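# Move postcards from the line to the mat; pins to box

## Task

Unclip every postcard hanging on the line and lay them all flat in a single pile on the mat, then drop each clothespin into the box.

## Robot and tools

Robot: two arms, left_arm and right_arm, each ending in a two-finger gripper. Bases in the scene frame: left_arm at (+0.007, +0.368, 0) m, right_arm at (+0.031, -0.248, 0) m, each yawed slightly. A camera stand sits behind the arms. Arm names do not match image sides.

Scene frame: origin at table-top height, halfway between the nominal bases; +x reaches out over the table, +y toward left_arm, +z up. Reported positions, velocities and Hand targets use this frame. Offsets in commands instead use each arm's own Hand target axes. On the gripper, +z points along the fingers and the fingers open and close along y. end_effector_position is the spot between the pads, about 1 cm short of the tips. Printed poses may be off by a few cm, more when reaching far.

Command rows: every moving call uses rows of 14 numbers, each in [-1, 1]: dx, dy, dz, rx, ry, rz, opening for left_arm, then the same seven for right_arm, always all 14 even if one arm stays put. dx..rz are an offset (not a pose) from that arm's Hand target as it stood when the action or move began, along the Hand target's own axes; 1.0 = 0.6 m or 180 degrees; rx, ry, rz form a single rotation vector. Offsets do not chain between rows: each row counts from the same start. Repeating a call repeats the shift. Opening is absolute: +1 fully open (0.093 m), -1 closed. All six pose numbers at 0 re-requests the current Hand target. A 0 in the opening slot is a real command, so resend the present grip to leave it unchanged.

execute_actions(actions, cameras): actions is a list of actions; each action is up to 15 rows, one per 1/30 s step, with the last row held to fill 15 steps. An empty list returns state plus all camera images. cameras: names, ["all"], or []; a wrong name voids the call.

move(target, speed, blend, opening_speed, grip_force, blocking, cameras): straight-line path for each gripper toward target, given as one 14-number row or a list of up to 15 rows, all offsets from the same starting Hand targets. speed in m/s, 0.002 to 2.9 (default 0.25), rotation up to twice that in rad/s; one value or one per target. blend in m rounds corners in a list (0 = stop at each). opening_speed: rate of the opening change per second on the -1..+1 scale, at least 0.2. grip_force: newtons per pad, 10 to 50 (50 = full), one value or one per arm; it persists, and lower values close slowly. blocking=false returns early while the move continues. Paths ignore obstacles and the other arm; grippers lag and drift more at higher speed and near full stretch. Avoid paths passing close to an arm's own base. The move result adds a "move:" line: done, off_target, moving, held, fault, plus limits (paced = clipped, held = steps withheld). done means within 10 mm and 2 degrees; it says nothing about contact.

wait(seconds 0 to 10, cameras): lets time run with commands held. stop(cameras): brakes a running move. zoom_image(camera, region [x0,y0,x1,y1] pixels, at most 504x504): enlarges part of the newest image from cam_head_left, cam_head_right, cam_high, cam_left_wrist or cam_right_wrist (all 896x504). finished_scene(scene): ends the current scene for good; pass its number; the goal must hold without the robot.

Results: end_effector_position (m) and end_effector_quat_wxyz; Hand target (the last commanded pose after clipping, base for the next offsets); Tool commands; grip_measured (+1 open, -1 closed; pads meet near -0.94; about +0.0208 per mm of object width; may read up to 0.02 high); Joint positions (rad, last entry the pad gap in m); Joint torques (offset, scaled, noisy; joints 1-3 wrap at ±28 N m); Joint velocities, possibly omitted when within noise; step readings for action calls only.

Behaviour: orientation commands are clipped to 40 degrees from the measured one each step. Friction and weight can leave the gripper short, low or tilted; small moves may fail or go sideways, so check the pose after each move and correct tilt. If it stays short, send the remaining distance as an offset. A blocked arm keeps pushing until commanded back past its gripper. To grip something rigid, send a number about 0.24 under its width reading; keep sending it to hold; release with a value well above. Thin cards and soft items may need lower numbers; a sudden big drop presses hard briefly. Sending -1 with empty pads still reads below -0.94, so check by camera.

Joint ranges (rad): waist -2.618 to 3.054, shoulder 0 to 3.142, elbow 0 to 3.142 (straight 2.901), wrist pitch ±1.571, wrist yaw ±1.571, wrist roll ±2.094.

Avoid: letting anything fall off the table or leaving it there; dropping items from height or releasing them while moving; fast impacts with the table, fixtures or heavy objects; any contact or squeezing between the two arms, including one gripper closing on the other's fingers; loading a wrist camera cable. Stretched arms, held loads and pushing at unreachable poses heat motors: MOTOR HOT appears at 75 °C, at 90 °C the arm folds and stops working, at 100 °C it goes limp. Loose objects may get nudged occasionally.

Each tool is called after ">>>" by a JSON object that holds its "name" and its "arguments", one argument or row to a line.

## Session

>>> {"name": "execute_actions", "arguments": {
  "actions": []
}}

Scene clock: 0.00 s.
left_arm: end_effector_position=(+0.2677, +0.4320, +0.1108) grip_measured=+1.000 end_effector_quat_wxyz=(+0.517, -0.165, +0.840, -0.019) | right_arm: end_effector_position=(+0.2577, -0.2651, +0.1806) grip_measured=+1.000 end_effector_quat_wxyz=(+0.565, +0.215, +0.796, +0.039)
Joint positions: left_arm=[0.304 0.633 0.211 -0.069 0.168 -0.141 0.093] | right_arm=[0.22 0.287 0.374 -0.479 0.347 0.473 0.093]
Joint velocities: within noise
Joint torques (N m): no reading
Heat: left arm: 31 °C; right arm: 36 °C.
Hand target: left_arm +0.2689, +0.4325, +0.1149; +0.520, -0.164, +0.838, -0.018 | right_arm +0.2573, -0.2651, +0.1820; +0.564, +0.215, +0.796, +0.039
Tool commands: left_gripper/opening=+1.0 right_gripper/opening=+1.0

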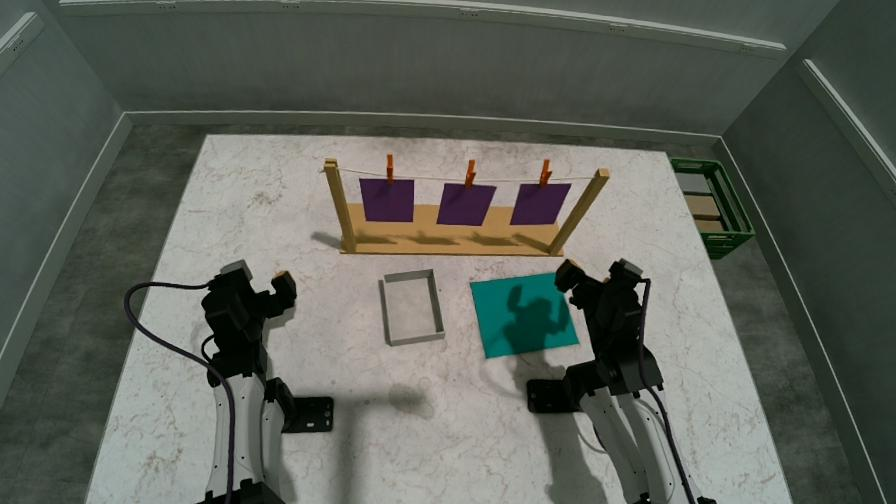

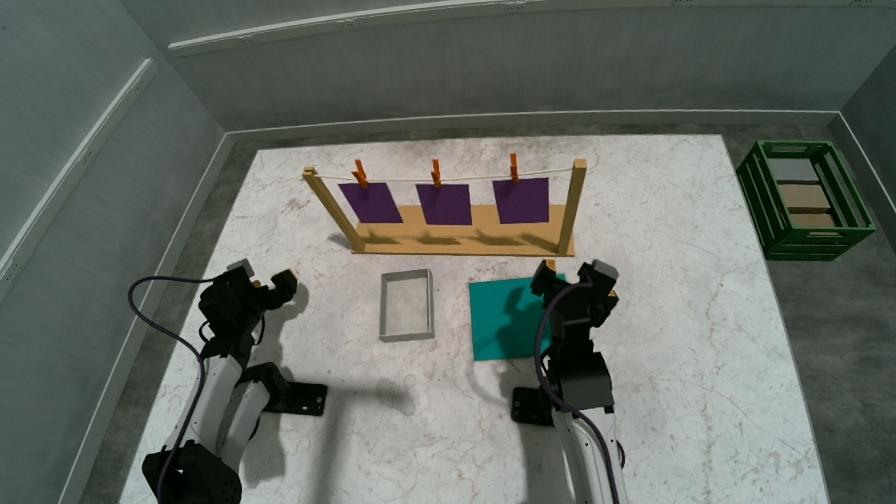

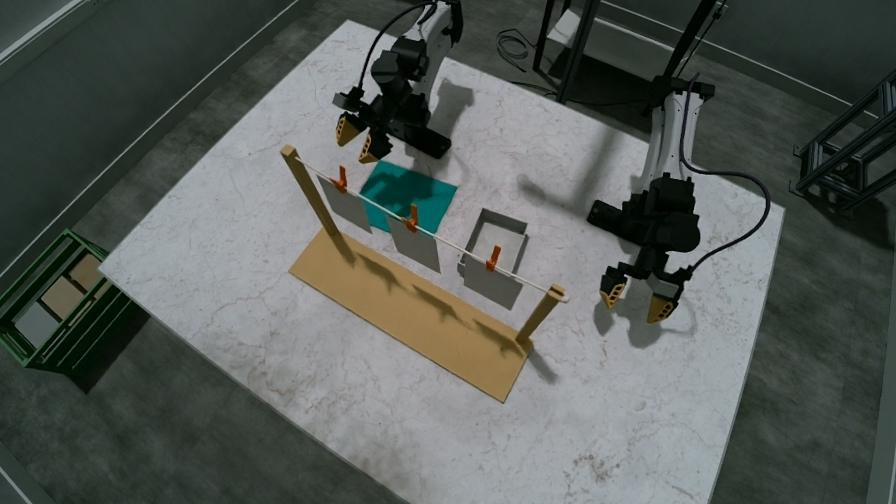

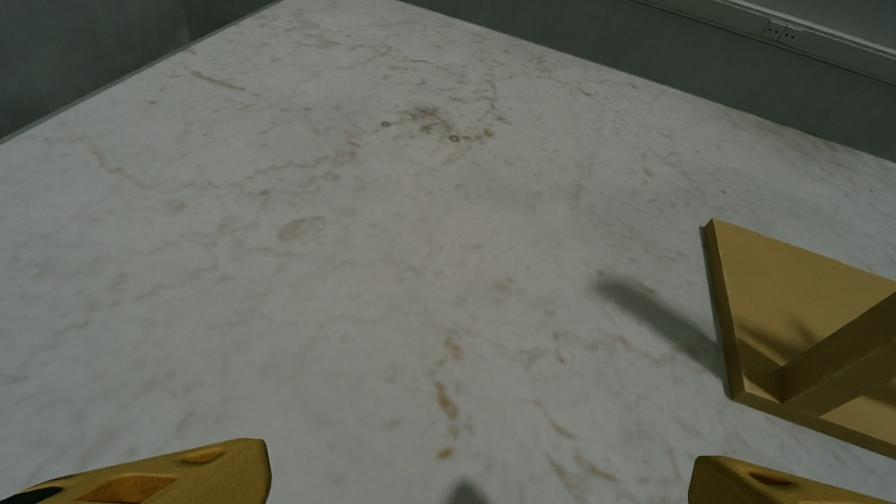

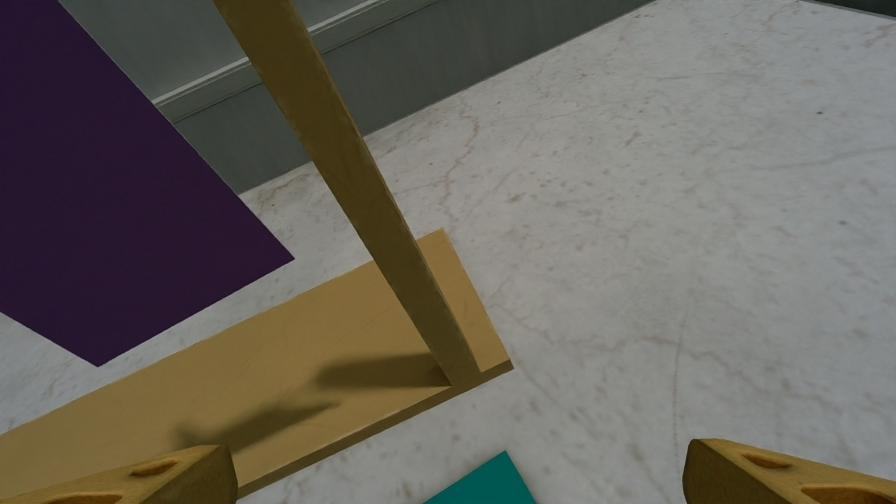

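>>> {"name": "zoom_image", "arguments": {
  "camera": "cam_head_left",
  "region": [310, 140, 630, 270]
}}

>>> {"name": "zoom_image", "arguments": {
  "camera": "cam_head_right",
  "region": [290, 140, 610, 270]
}}

>>> {"name": "zoom_image", "arguments": {
  "camera": "cam_high",
  "region": [270, 130, 590, 310]
}}

Scaled by 1.575 from the camera's 896x504 image, which has a finer 1280x720 frame.

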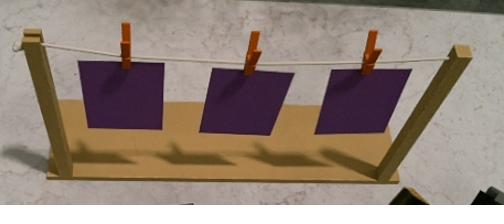

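Scaled by 1.575 from the camera's 896x504 image, which has a finer 1280x720 frame.

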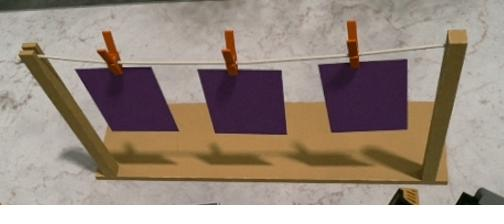

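Scaled by 1.575 from the camera's 896x504 image, which has a finer 1280x720 frame.

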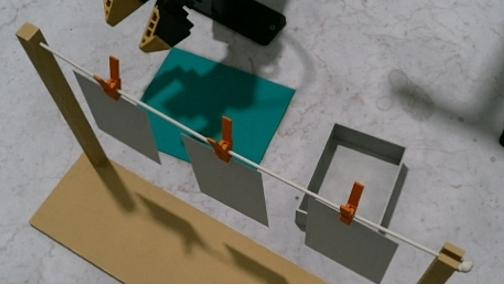

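>>> {"name": "zoom_image", "arguments": {
  "camera": "cam_high",
  "region": [380, 190, 460, 240]
}}

>>> {"name": "zoom_image", "arguments": {
  "camera": "cam_head_left",
  "region": [440, 145, 500, 195]
}}

>>> {"name": "zoom_image", "arguments": {
  "camera": "cam_head_right",
  "region": [340, 145, 400, 195]
}}

Scaled by 6.300 from the camera's 896x504 image, which has a finer 1280x720 frame.

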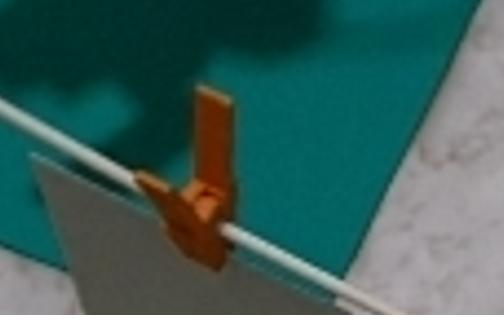

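Scaled by 8.400 from the camera's 896x504 image, which has a finer 1280x720 frame.

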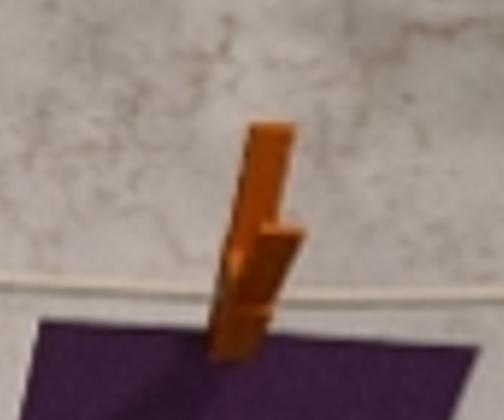

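Scaled by 8.400 from the camera's 896x504 image, which has a finer 1280x720 frame.

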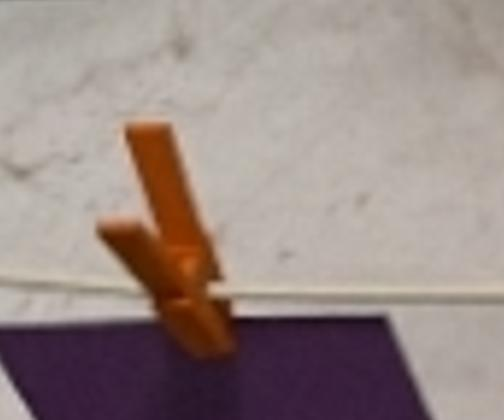

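>>> {"name": "move", "arguments": {
  "target": [-0.0207,-0.308,-0.135,0.0666,-0.145,0.083,1,0.0507,0.179,-0.056,-0.080,-0.106,-0.116,1],
  "speed": 0.2,
  "cameras": ["all"]
}}

Scene clock: 54.83 s.
left_arm: end_effector_position=(+0.2506, +0.2491, +0.2000) grip_measured=+1.000 end_effector_quat_wxyz=(+0.705, +0.004, +0.709, -0.002) | right_arm: end_effector_position=(+0.2506, -0.1505, +0.2046) grip_measured=+1.000 end_effector_quat_wxyz=(+0.709, +0.005, +0.705, +0.006)
Joint positions: left_arm=[-1.045 0.782 0.145 0.625 -0.994 -0.007 0.093] | right_arm=[1.124 0.479 0.111 0.379 1.081 0.006 0.093]
Joint torques (N m): left_arm=[-0.43 0.25 7.06 2.08 -0.04 -0.03] | right_arm=[0.42 2.07 7.76 1.69 0.05 -0.24]
Heat: left arm: 38 °C; right arm: 48 °C.
Hand target: left_arm +0.2500, +0.2500, +0.1997; +0.707, +0.000, +0.707, +0.000 | right_arm +0.2503, -0.1502, +0.2001; +0.707, +0.000, +0.707, -0.001
Off the commanded pose: left_arm 0.001 m, 1 deg | right_arm 0.004 m, 1 deg.
move: done

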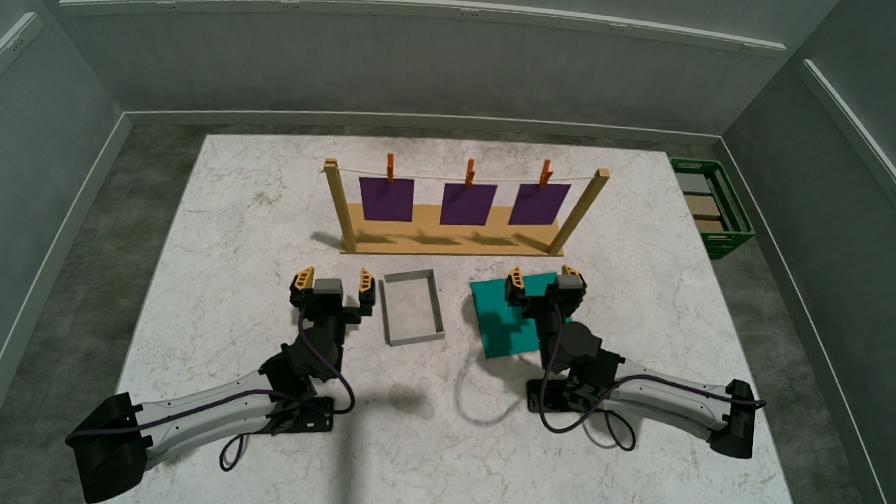

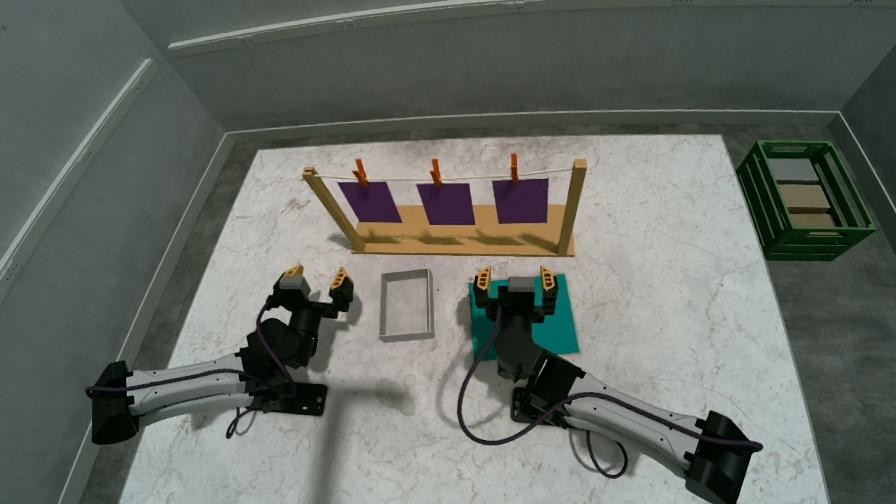

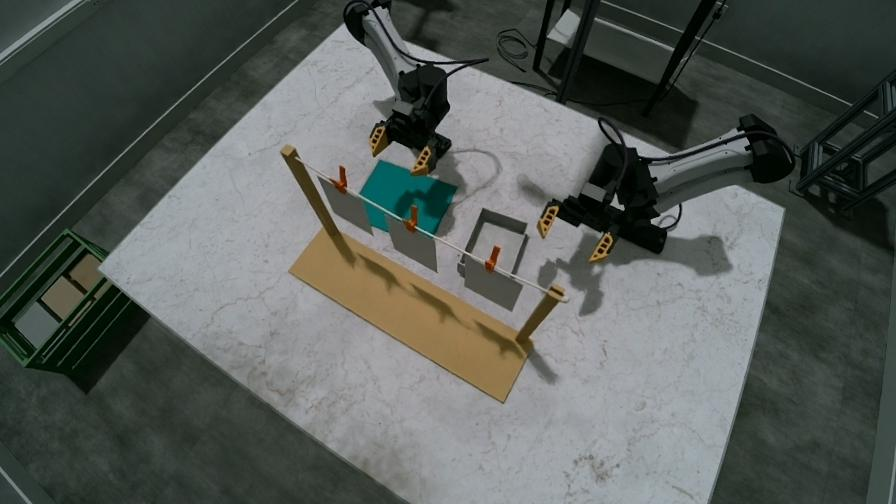

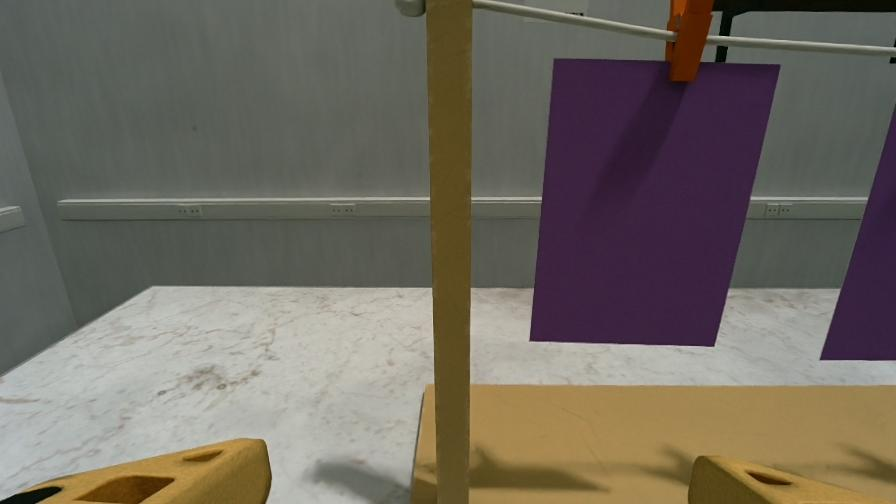

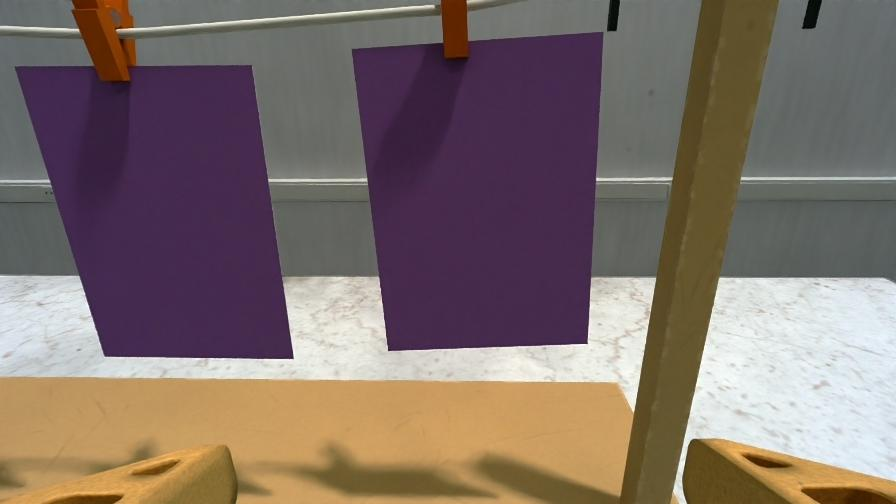

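>>> {"name": "move", "arguments": {
  "target": [0,0,0.1,0,0,0,1,0,0,0.1,0,0,0,1],
  "speed": 0.2,
  "cameras": ["all"]
}}

Scene clock: 59.87 s.
left_arm: end_effector_position=(+0.3060, +0.2543, +0.1891) grip_measured=+1.000 end_effector_quat_wxyz=(+0.697, +0.002, +0.717, +0.011) | right_arm: end_effector_position=(+0.3070, -0.1523, +0.1922) grip_measured=+1.000 end_effector_quat_wxyz=(+0.702, -0.001, +0.712, -0.005)
Joint positions: left_arm=[-0.768 1.094 0.209 0.848 -0.737 -0.006 0.093] | right_arm=[0.771 0.858 0.135 0.704 0.735 0.006 0.093]
Joint torques (N m): left_arm=[0.35 -1.17 8.88 2.2 0.27 0] | right_arm=[-0.55 0.08 10.11 1.88 -0.11 -0.24]
Heat: left arm: 38 °C; right arm: 48 °C.
Hand target: left_arm +0.3100, +0.2499, +0.1997; +0.707, +0.000, +0.707, +0.000 | right_arm +0.3103, -0.1502, +0.2002; +0.708, +0.000, +0.707, +0.000
Off the commanded pose: left_arm 0.012 m, 2 deg | right_arm 0.009 m, 1 deg.
move: off_target (left_arm)

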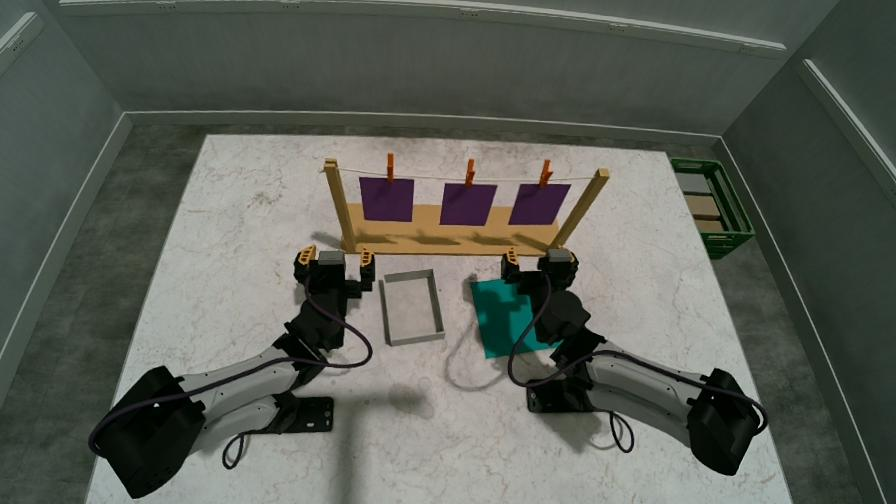

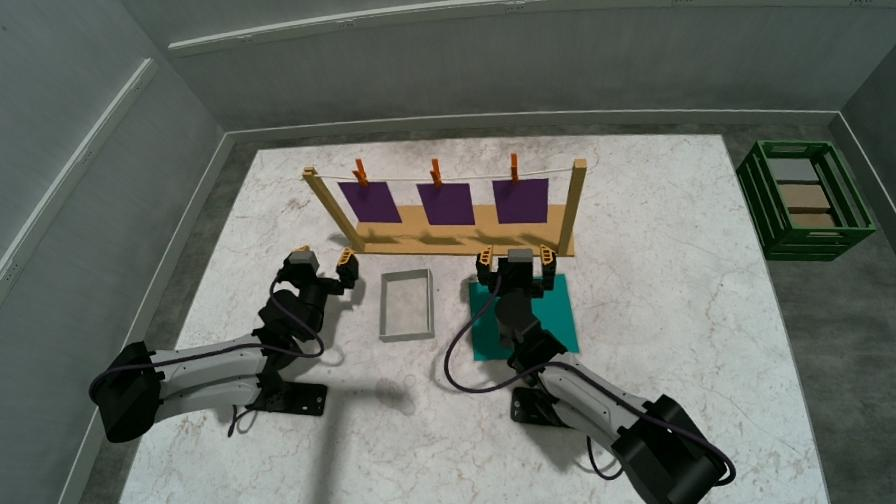

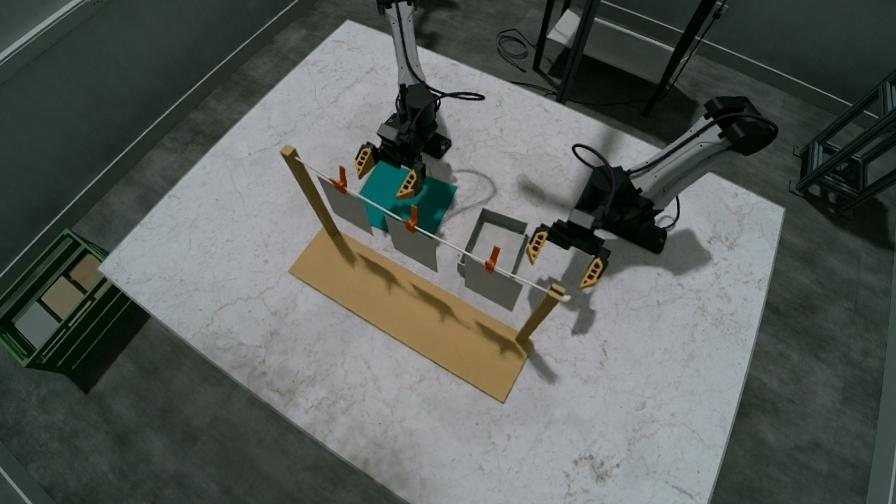

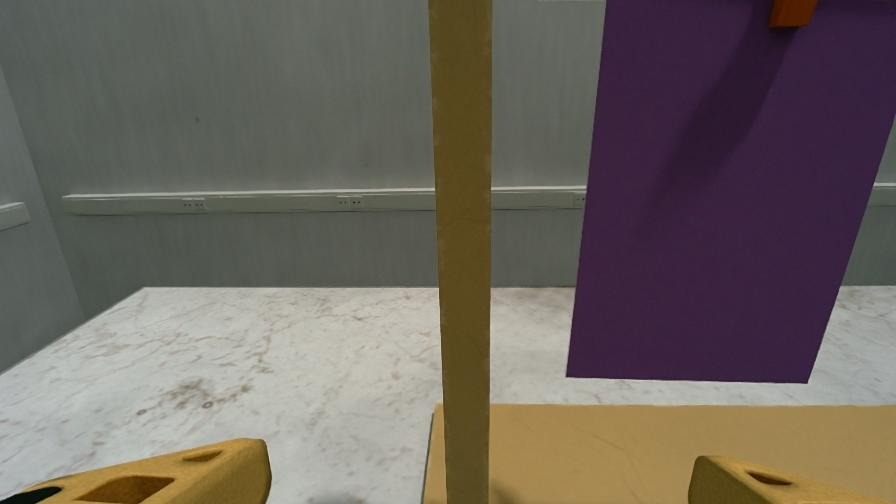

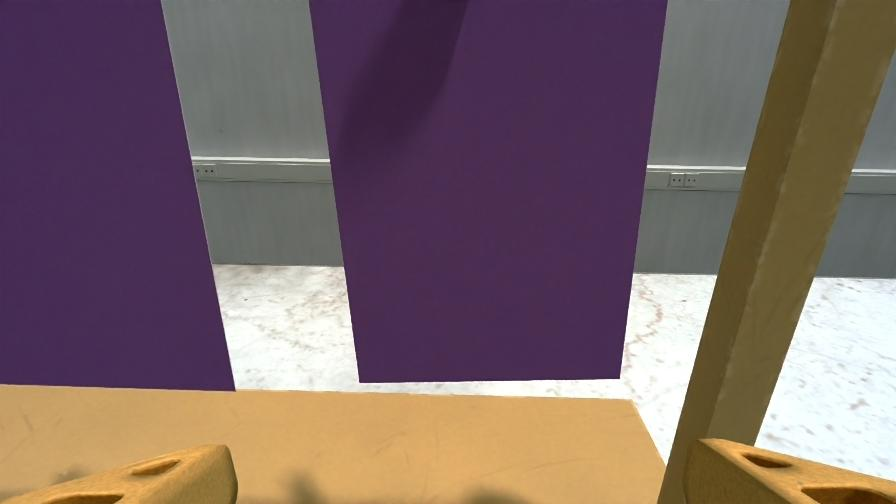

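>>> {"name": "move", "arguments": {
  "target": [0,0,0,0,0,0,1,-0.012,0,0.12,0,0,0,1],
  "speed": 0.1,
  "cameras": ["all"]
}}

Scene clock: 103.30 s.
left_arm: end_effector_position=(+0.3060, +0.2543, +0.1893) grip_measured=+1.000 end_effector_quat_wxyz=(+0.698, +0.002, +0.716, +0.010) | right_arm: end_effector_position=(+0.3771, -0.1522, +0.2003) grip_measured=+1.000 end_effector_quat_wxyz=(+0.702, +0.001, +0.713, -0.003)
Joint positions: left_arm=[-0.768 1.094 0.209 0.85 -0.736 -0.006 0.093] | right_arm=[0.54 1.232 0.314 0.901 0.504 0.006 0.093]
Joint torques (N m): left_arm=[0.36 -1.14 8.92 2.21 0.27 0] | right_arm=[-0.53 -2.06 9.74 1.96 -0.13 -0.23]
Heat: left arm: 42 °C; right arm: 48 °C.
Hand target: left_arm +0.3100, +0.2500, +0.1998; +0.707, +0.000, +0.707, +0.000 | right_arm +0.3823, -0.1502, +0.2074; +0.707, +0.000, +0.707, +0.000
Off the commanded pose: left_arm 0.012 m, 2 deg | right_arm 0.009 m, 1 deg.
move: off_target (left_arm)

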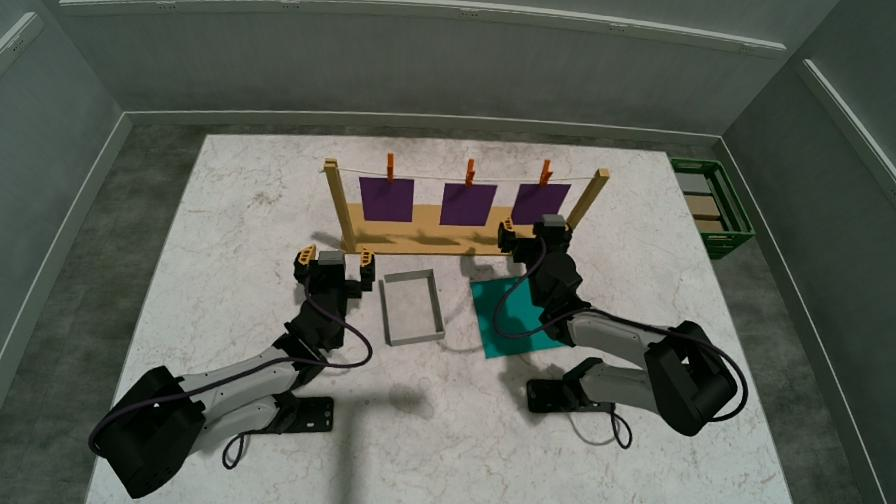

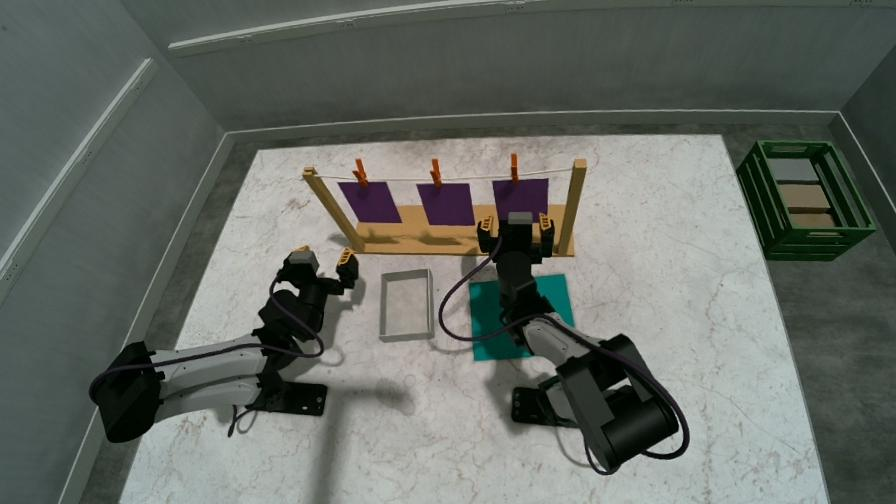

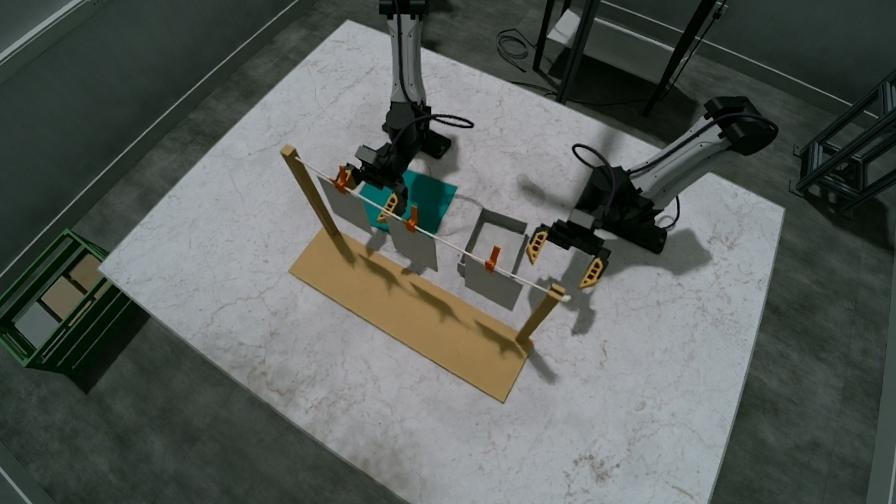

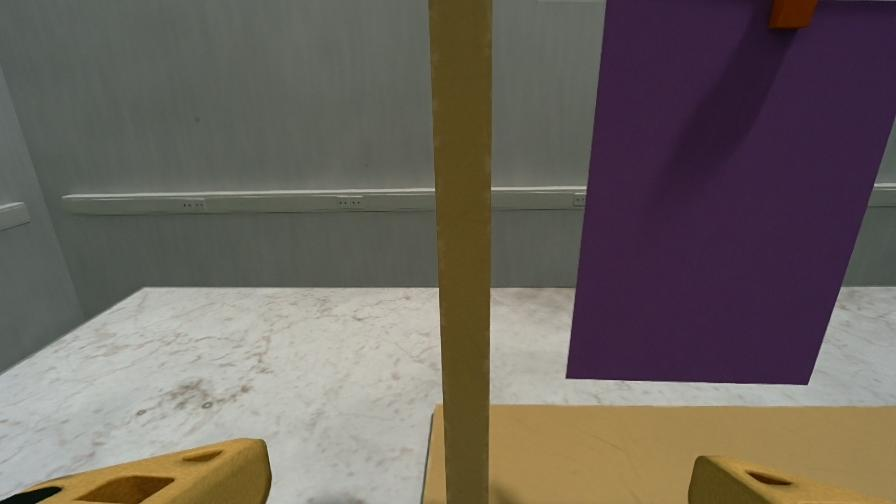

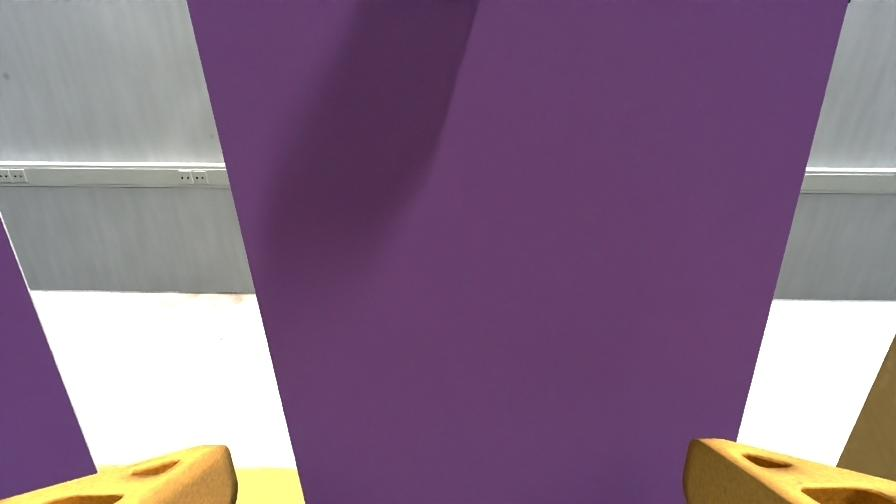

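>>> {"name": "move", "arguments": {
  "target": [0,0,0,0,0,0,1,0,-0.02,0,0,0,0,0.3],
  "speed": 0.1
}}

>>> {"name": "move", "arguments": {
  "target": [0,0,0,0,0,0,1,0,0,0.07,0,0,0,0.3],
  "speed": 0.06,
  "cameras": ["all"]
}}

Scene clock: 107.27 s.
left_arm: end_effector_position=(+0.3060, +0.2543, +0.1893) grip_measured=+1.000 end_effector_quat_wxyz=(+0.698, +0.002, +0.716, +0.010) | right_arm: end_effector_position=(+0.3820, -0.1617, +0.2003) grip_measured=+0.302 end_effector_quat_wxyz=(+0.702, +0.002, +0.713, -0.003)
Joint positions: left_arm=[-0.768 1.094 0.209 0.85 -0.736 -0.006 0.093] | right_arm=[0.487 1.232 0.314 0.901 0.452 0.005 0.06]
Joint torques (N m): left_arm=[0.35 -1.14 8.92 2.21 0.26 -0.01] | right_arm=[-0.53 -4.57 8.28 1.87 -0.13 -0.22]
Heat: left arm: 43 °C; right arm: 48 °C.
Hand target: left_arm +0.3100, +0.2500, +0.1998; +0.707, +0.000, +0.707, +0.000 | right_arm +0.3823, -0.1622, +0.2073; +0.707, +0.000, +0.707, +0.000
Off the commanded pose: left_arm 0.012 m, 2 deg | right_arm 0.007 m, 1 deg.
move: off_target (left_arm)

Scene clock: 108.47 s.
left_arm: end_effector_position=(+0.3060, +0.2543, +0.1893) grip_measured=+1.000 end_effector_quat_wxyz=(+0.698, +0.002, +0.716, +0.010) | right_arm: end_effector_position=(+0.4186, -0.1637, +0.2019) grip_measured=+0.302 end_effector_quat_wxyz=(+0.702, +0.003, +0.712, -0.003)
Joint positions: left_arm=[-0.768 1.094 0.209 0.85 -0.736 -0.006 0.093] | right_arm=[0.413 1.394 0.424 0.955 0.378 0.005 0.06]
Joint torques (N m): left_arm=[0.32 -1.11 8.88 2.21 0.27 0.01] | right_arm=[-0.51 -3.19 9.57 2 -0.16 -0.22]
Heat: left arm: 43 °C; right arm: 49 °C.
Hand target: left_arm +0.3100, +0.2500, +0.1998; +0.707, +0.000, +0.707, +0.000 | right_arm +0.4243, -0.1623, +0.2075; +0.707, +0.000, +0.707, +0.000
Off the commanded pose: left_arm 0.012 m, 2 deg | right_arm 0.008 m, 1 deg.
move: off_target (left_arm)

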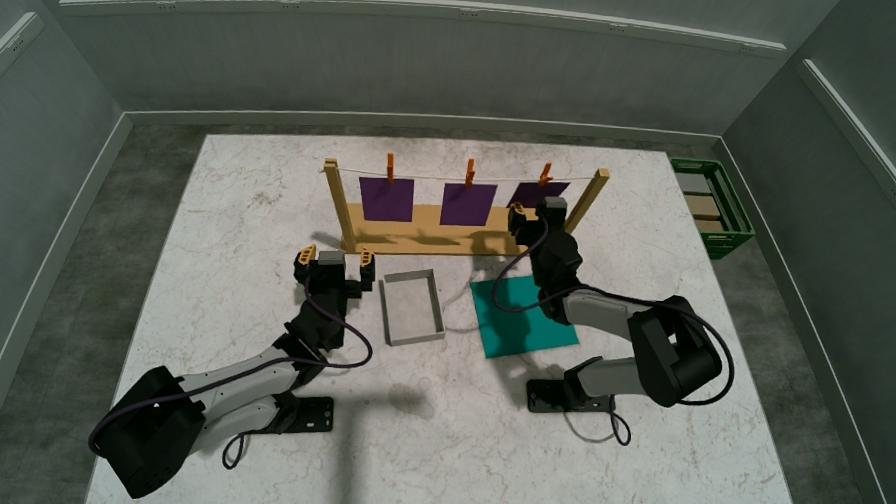

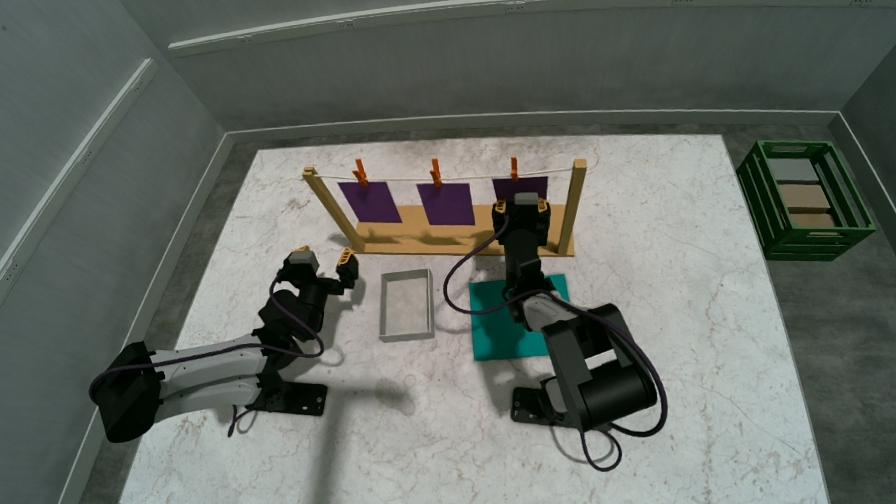

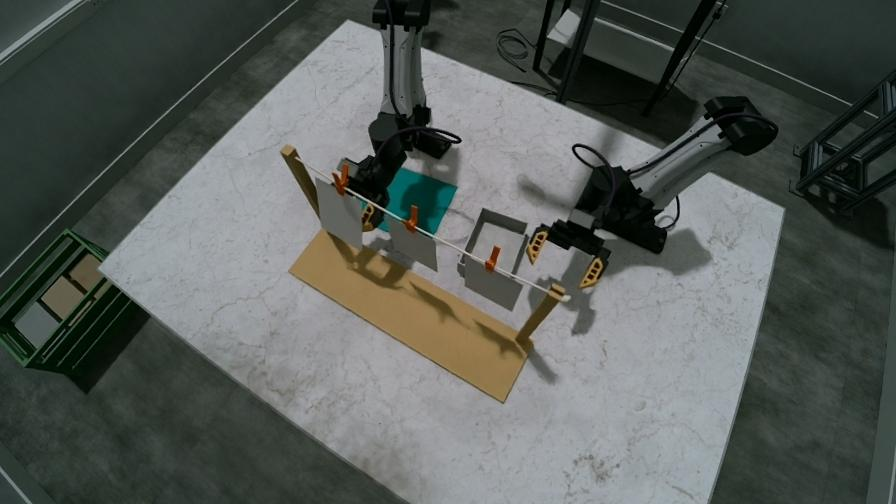

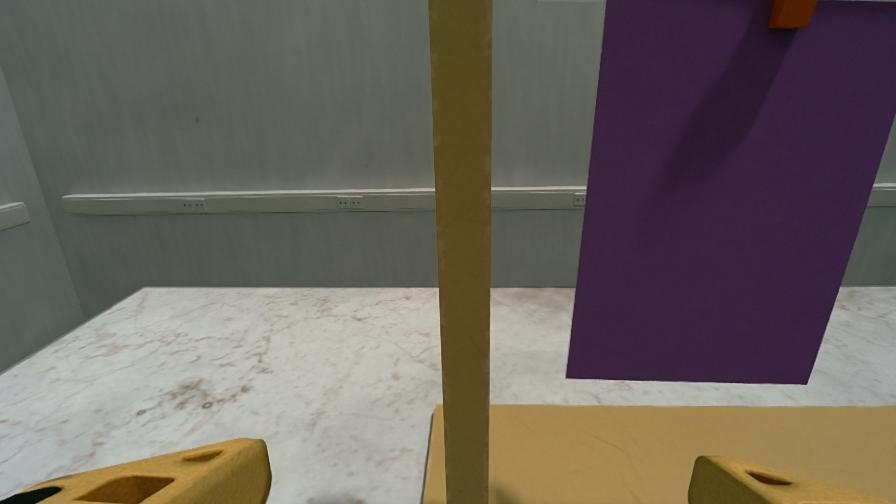

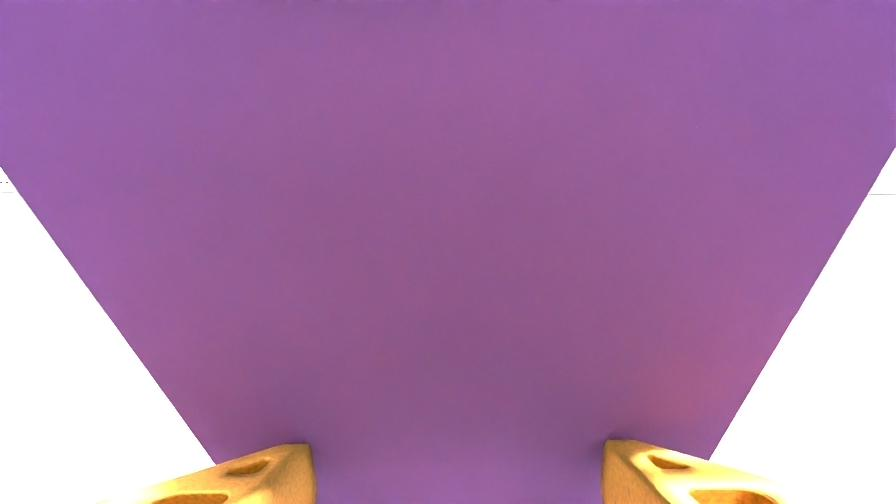

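>>> {"name": "zoom_image", "arguments": {
  "camera": "cam_high",
  "region": [280, 140, 460, 280]
}}

>>> {"name": "zoom_image", "arguments": {
  "camera": "cam_head_right",
  "region": [460, 140, 600, 220]
}}

Scaled by 2.800 from the camera's 896x504 image, which has a finer 1280x720 frame.

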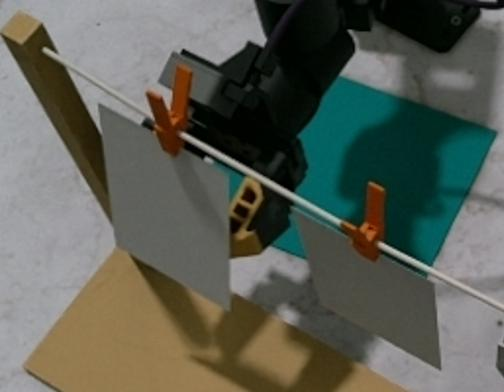

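Scaled by 3.600 from the camera's 896x504 image, which has a finer 1280x720 frame.

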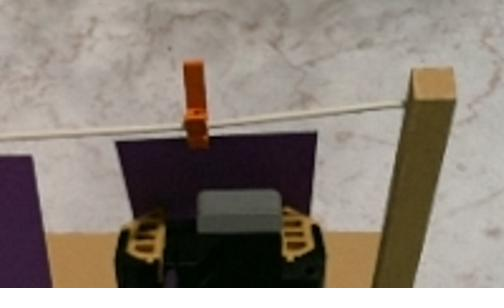

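>>> {"name": "move", "arguments": {
  "target": [
    [0,0,0,0,0,0,1,0,0,-0.217,0,0,0,1],
    [0,0,0,0,0,0,1,0.096,0.2505,-0.2,-0.1393,-0.1393,0.4858,1]
  ],
  "speed": 0.2,
  "cameras": ["all"]
}}

Scene clock: 144.27 s.
left_arm: end_effector_position=(+0.3060, +0.2543, +0.1894) grip_measured=+1.000 end_effector_quat_wxyz=(+0.698, +0.002, +0.716, +0.010) | right_arm: end_effector_position=(+0.3048, -0.0146, +0.1344) grip_measured=+1.000 end_effector_quat_wxyz=(+0.529, +0.452, +0.541, +0.472)
Joint positions: left_arm=[-0.768 1.094 0.209 0.85 -0.736 -0.006 0.093] | right_arm=[1.178 1.834 0.381 1.467 1.103 1.413 0.093]
Joint torques (N m): left_arm=[0.35 -1.14 8.91 2.21 0.27 0.01] | right_arm=[0.61 -4.46 5.72 2.61 0.12 0.06]
Heat: left arm: 44 °C; right arm: 52 °C.
Hand target: left_arm +0.3100, +0.2500, +0.1998; +0.707, +0.000, +0.707, +0.000 | right_arm +0.3045, -0.0118, +0.1499; +0.619, +0.343, +0.342, +0.618
Off the commanded pose: left_arm 0.012 m, 2 deg | right_arm 0.016 m, 33 deg.
joint sent to its limit (right arm) — joint 4 (wrist pitch), upper limit. The joint targets are off in orientation, not in position.
move: off_target (left_arm, right_arm)

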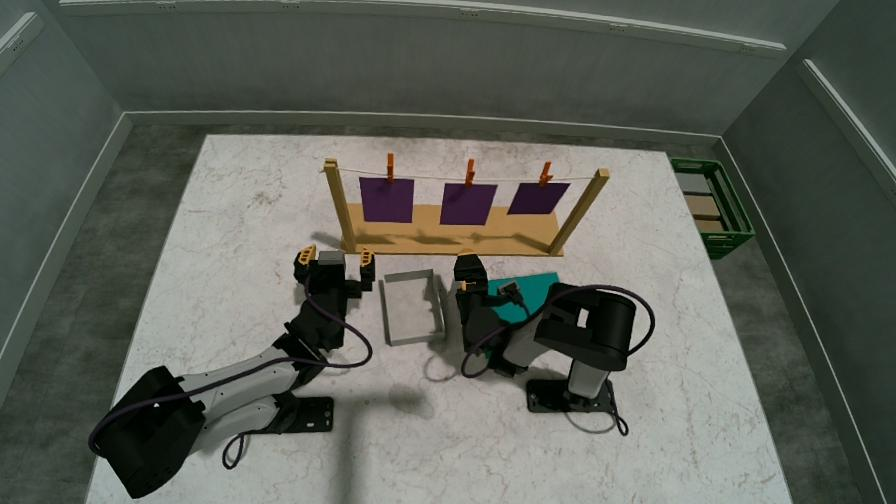

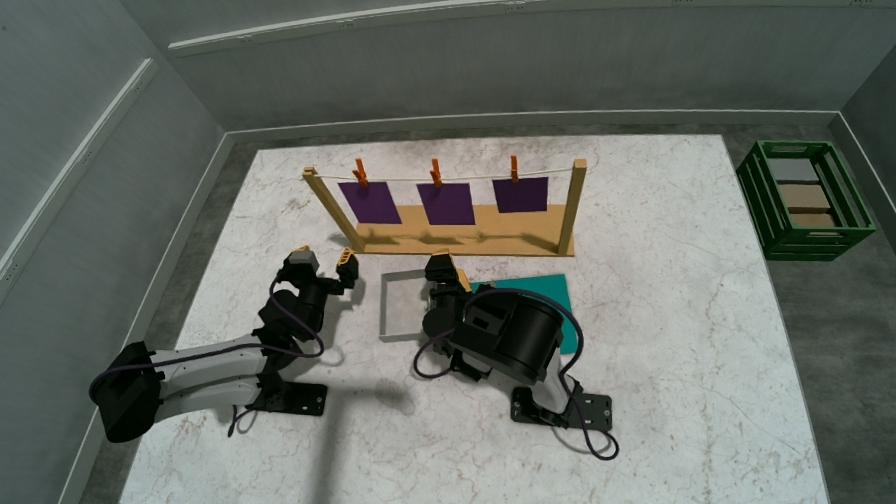

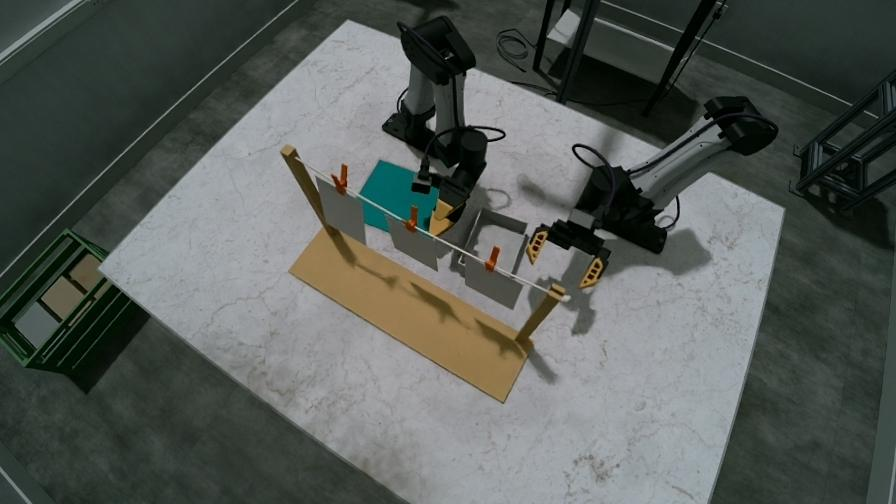

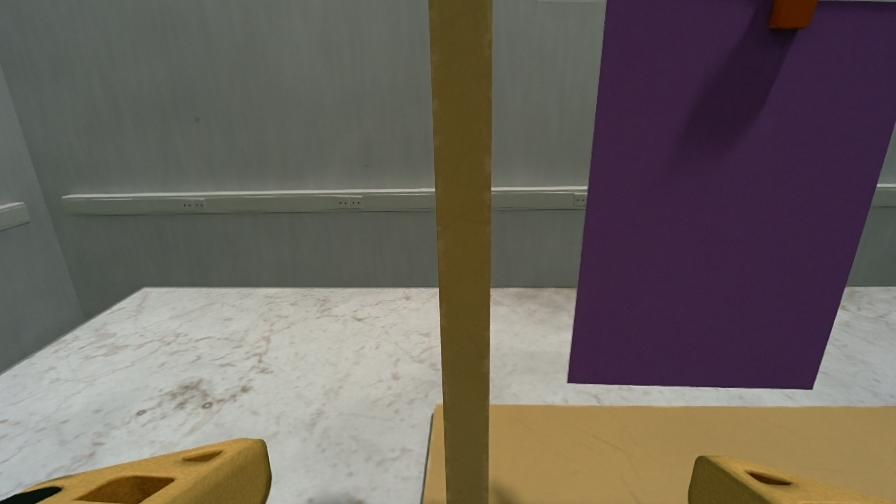

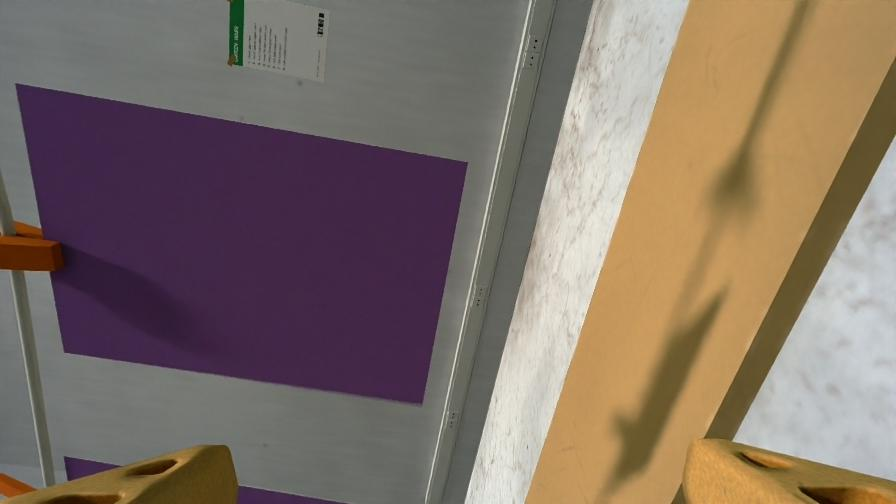

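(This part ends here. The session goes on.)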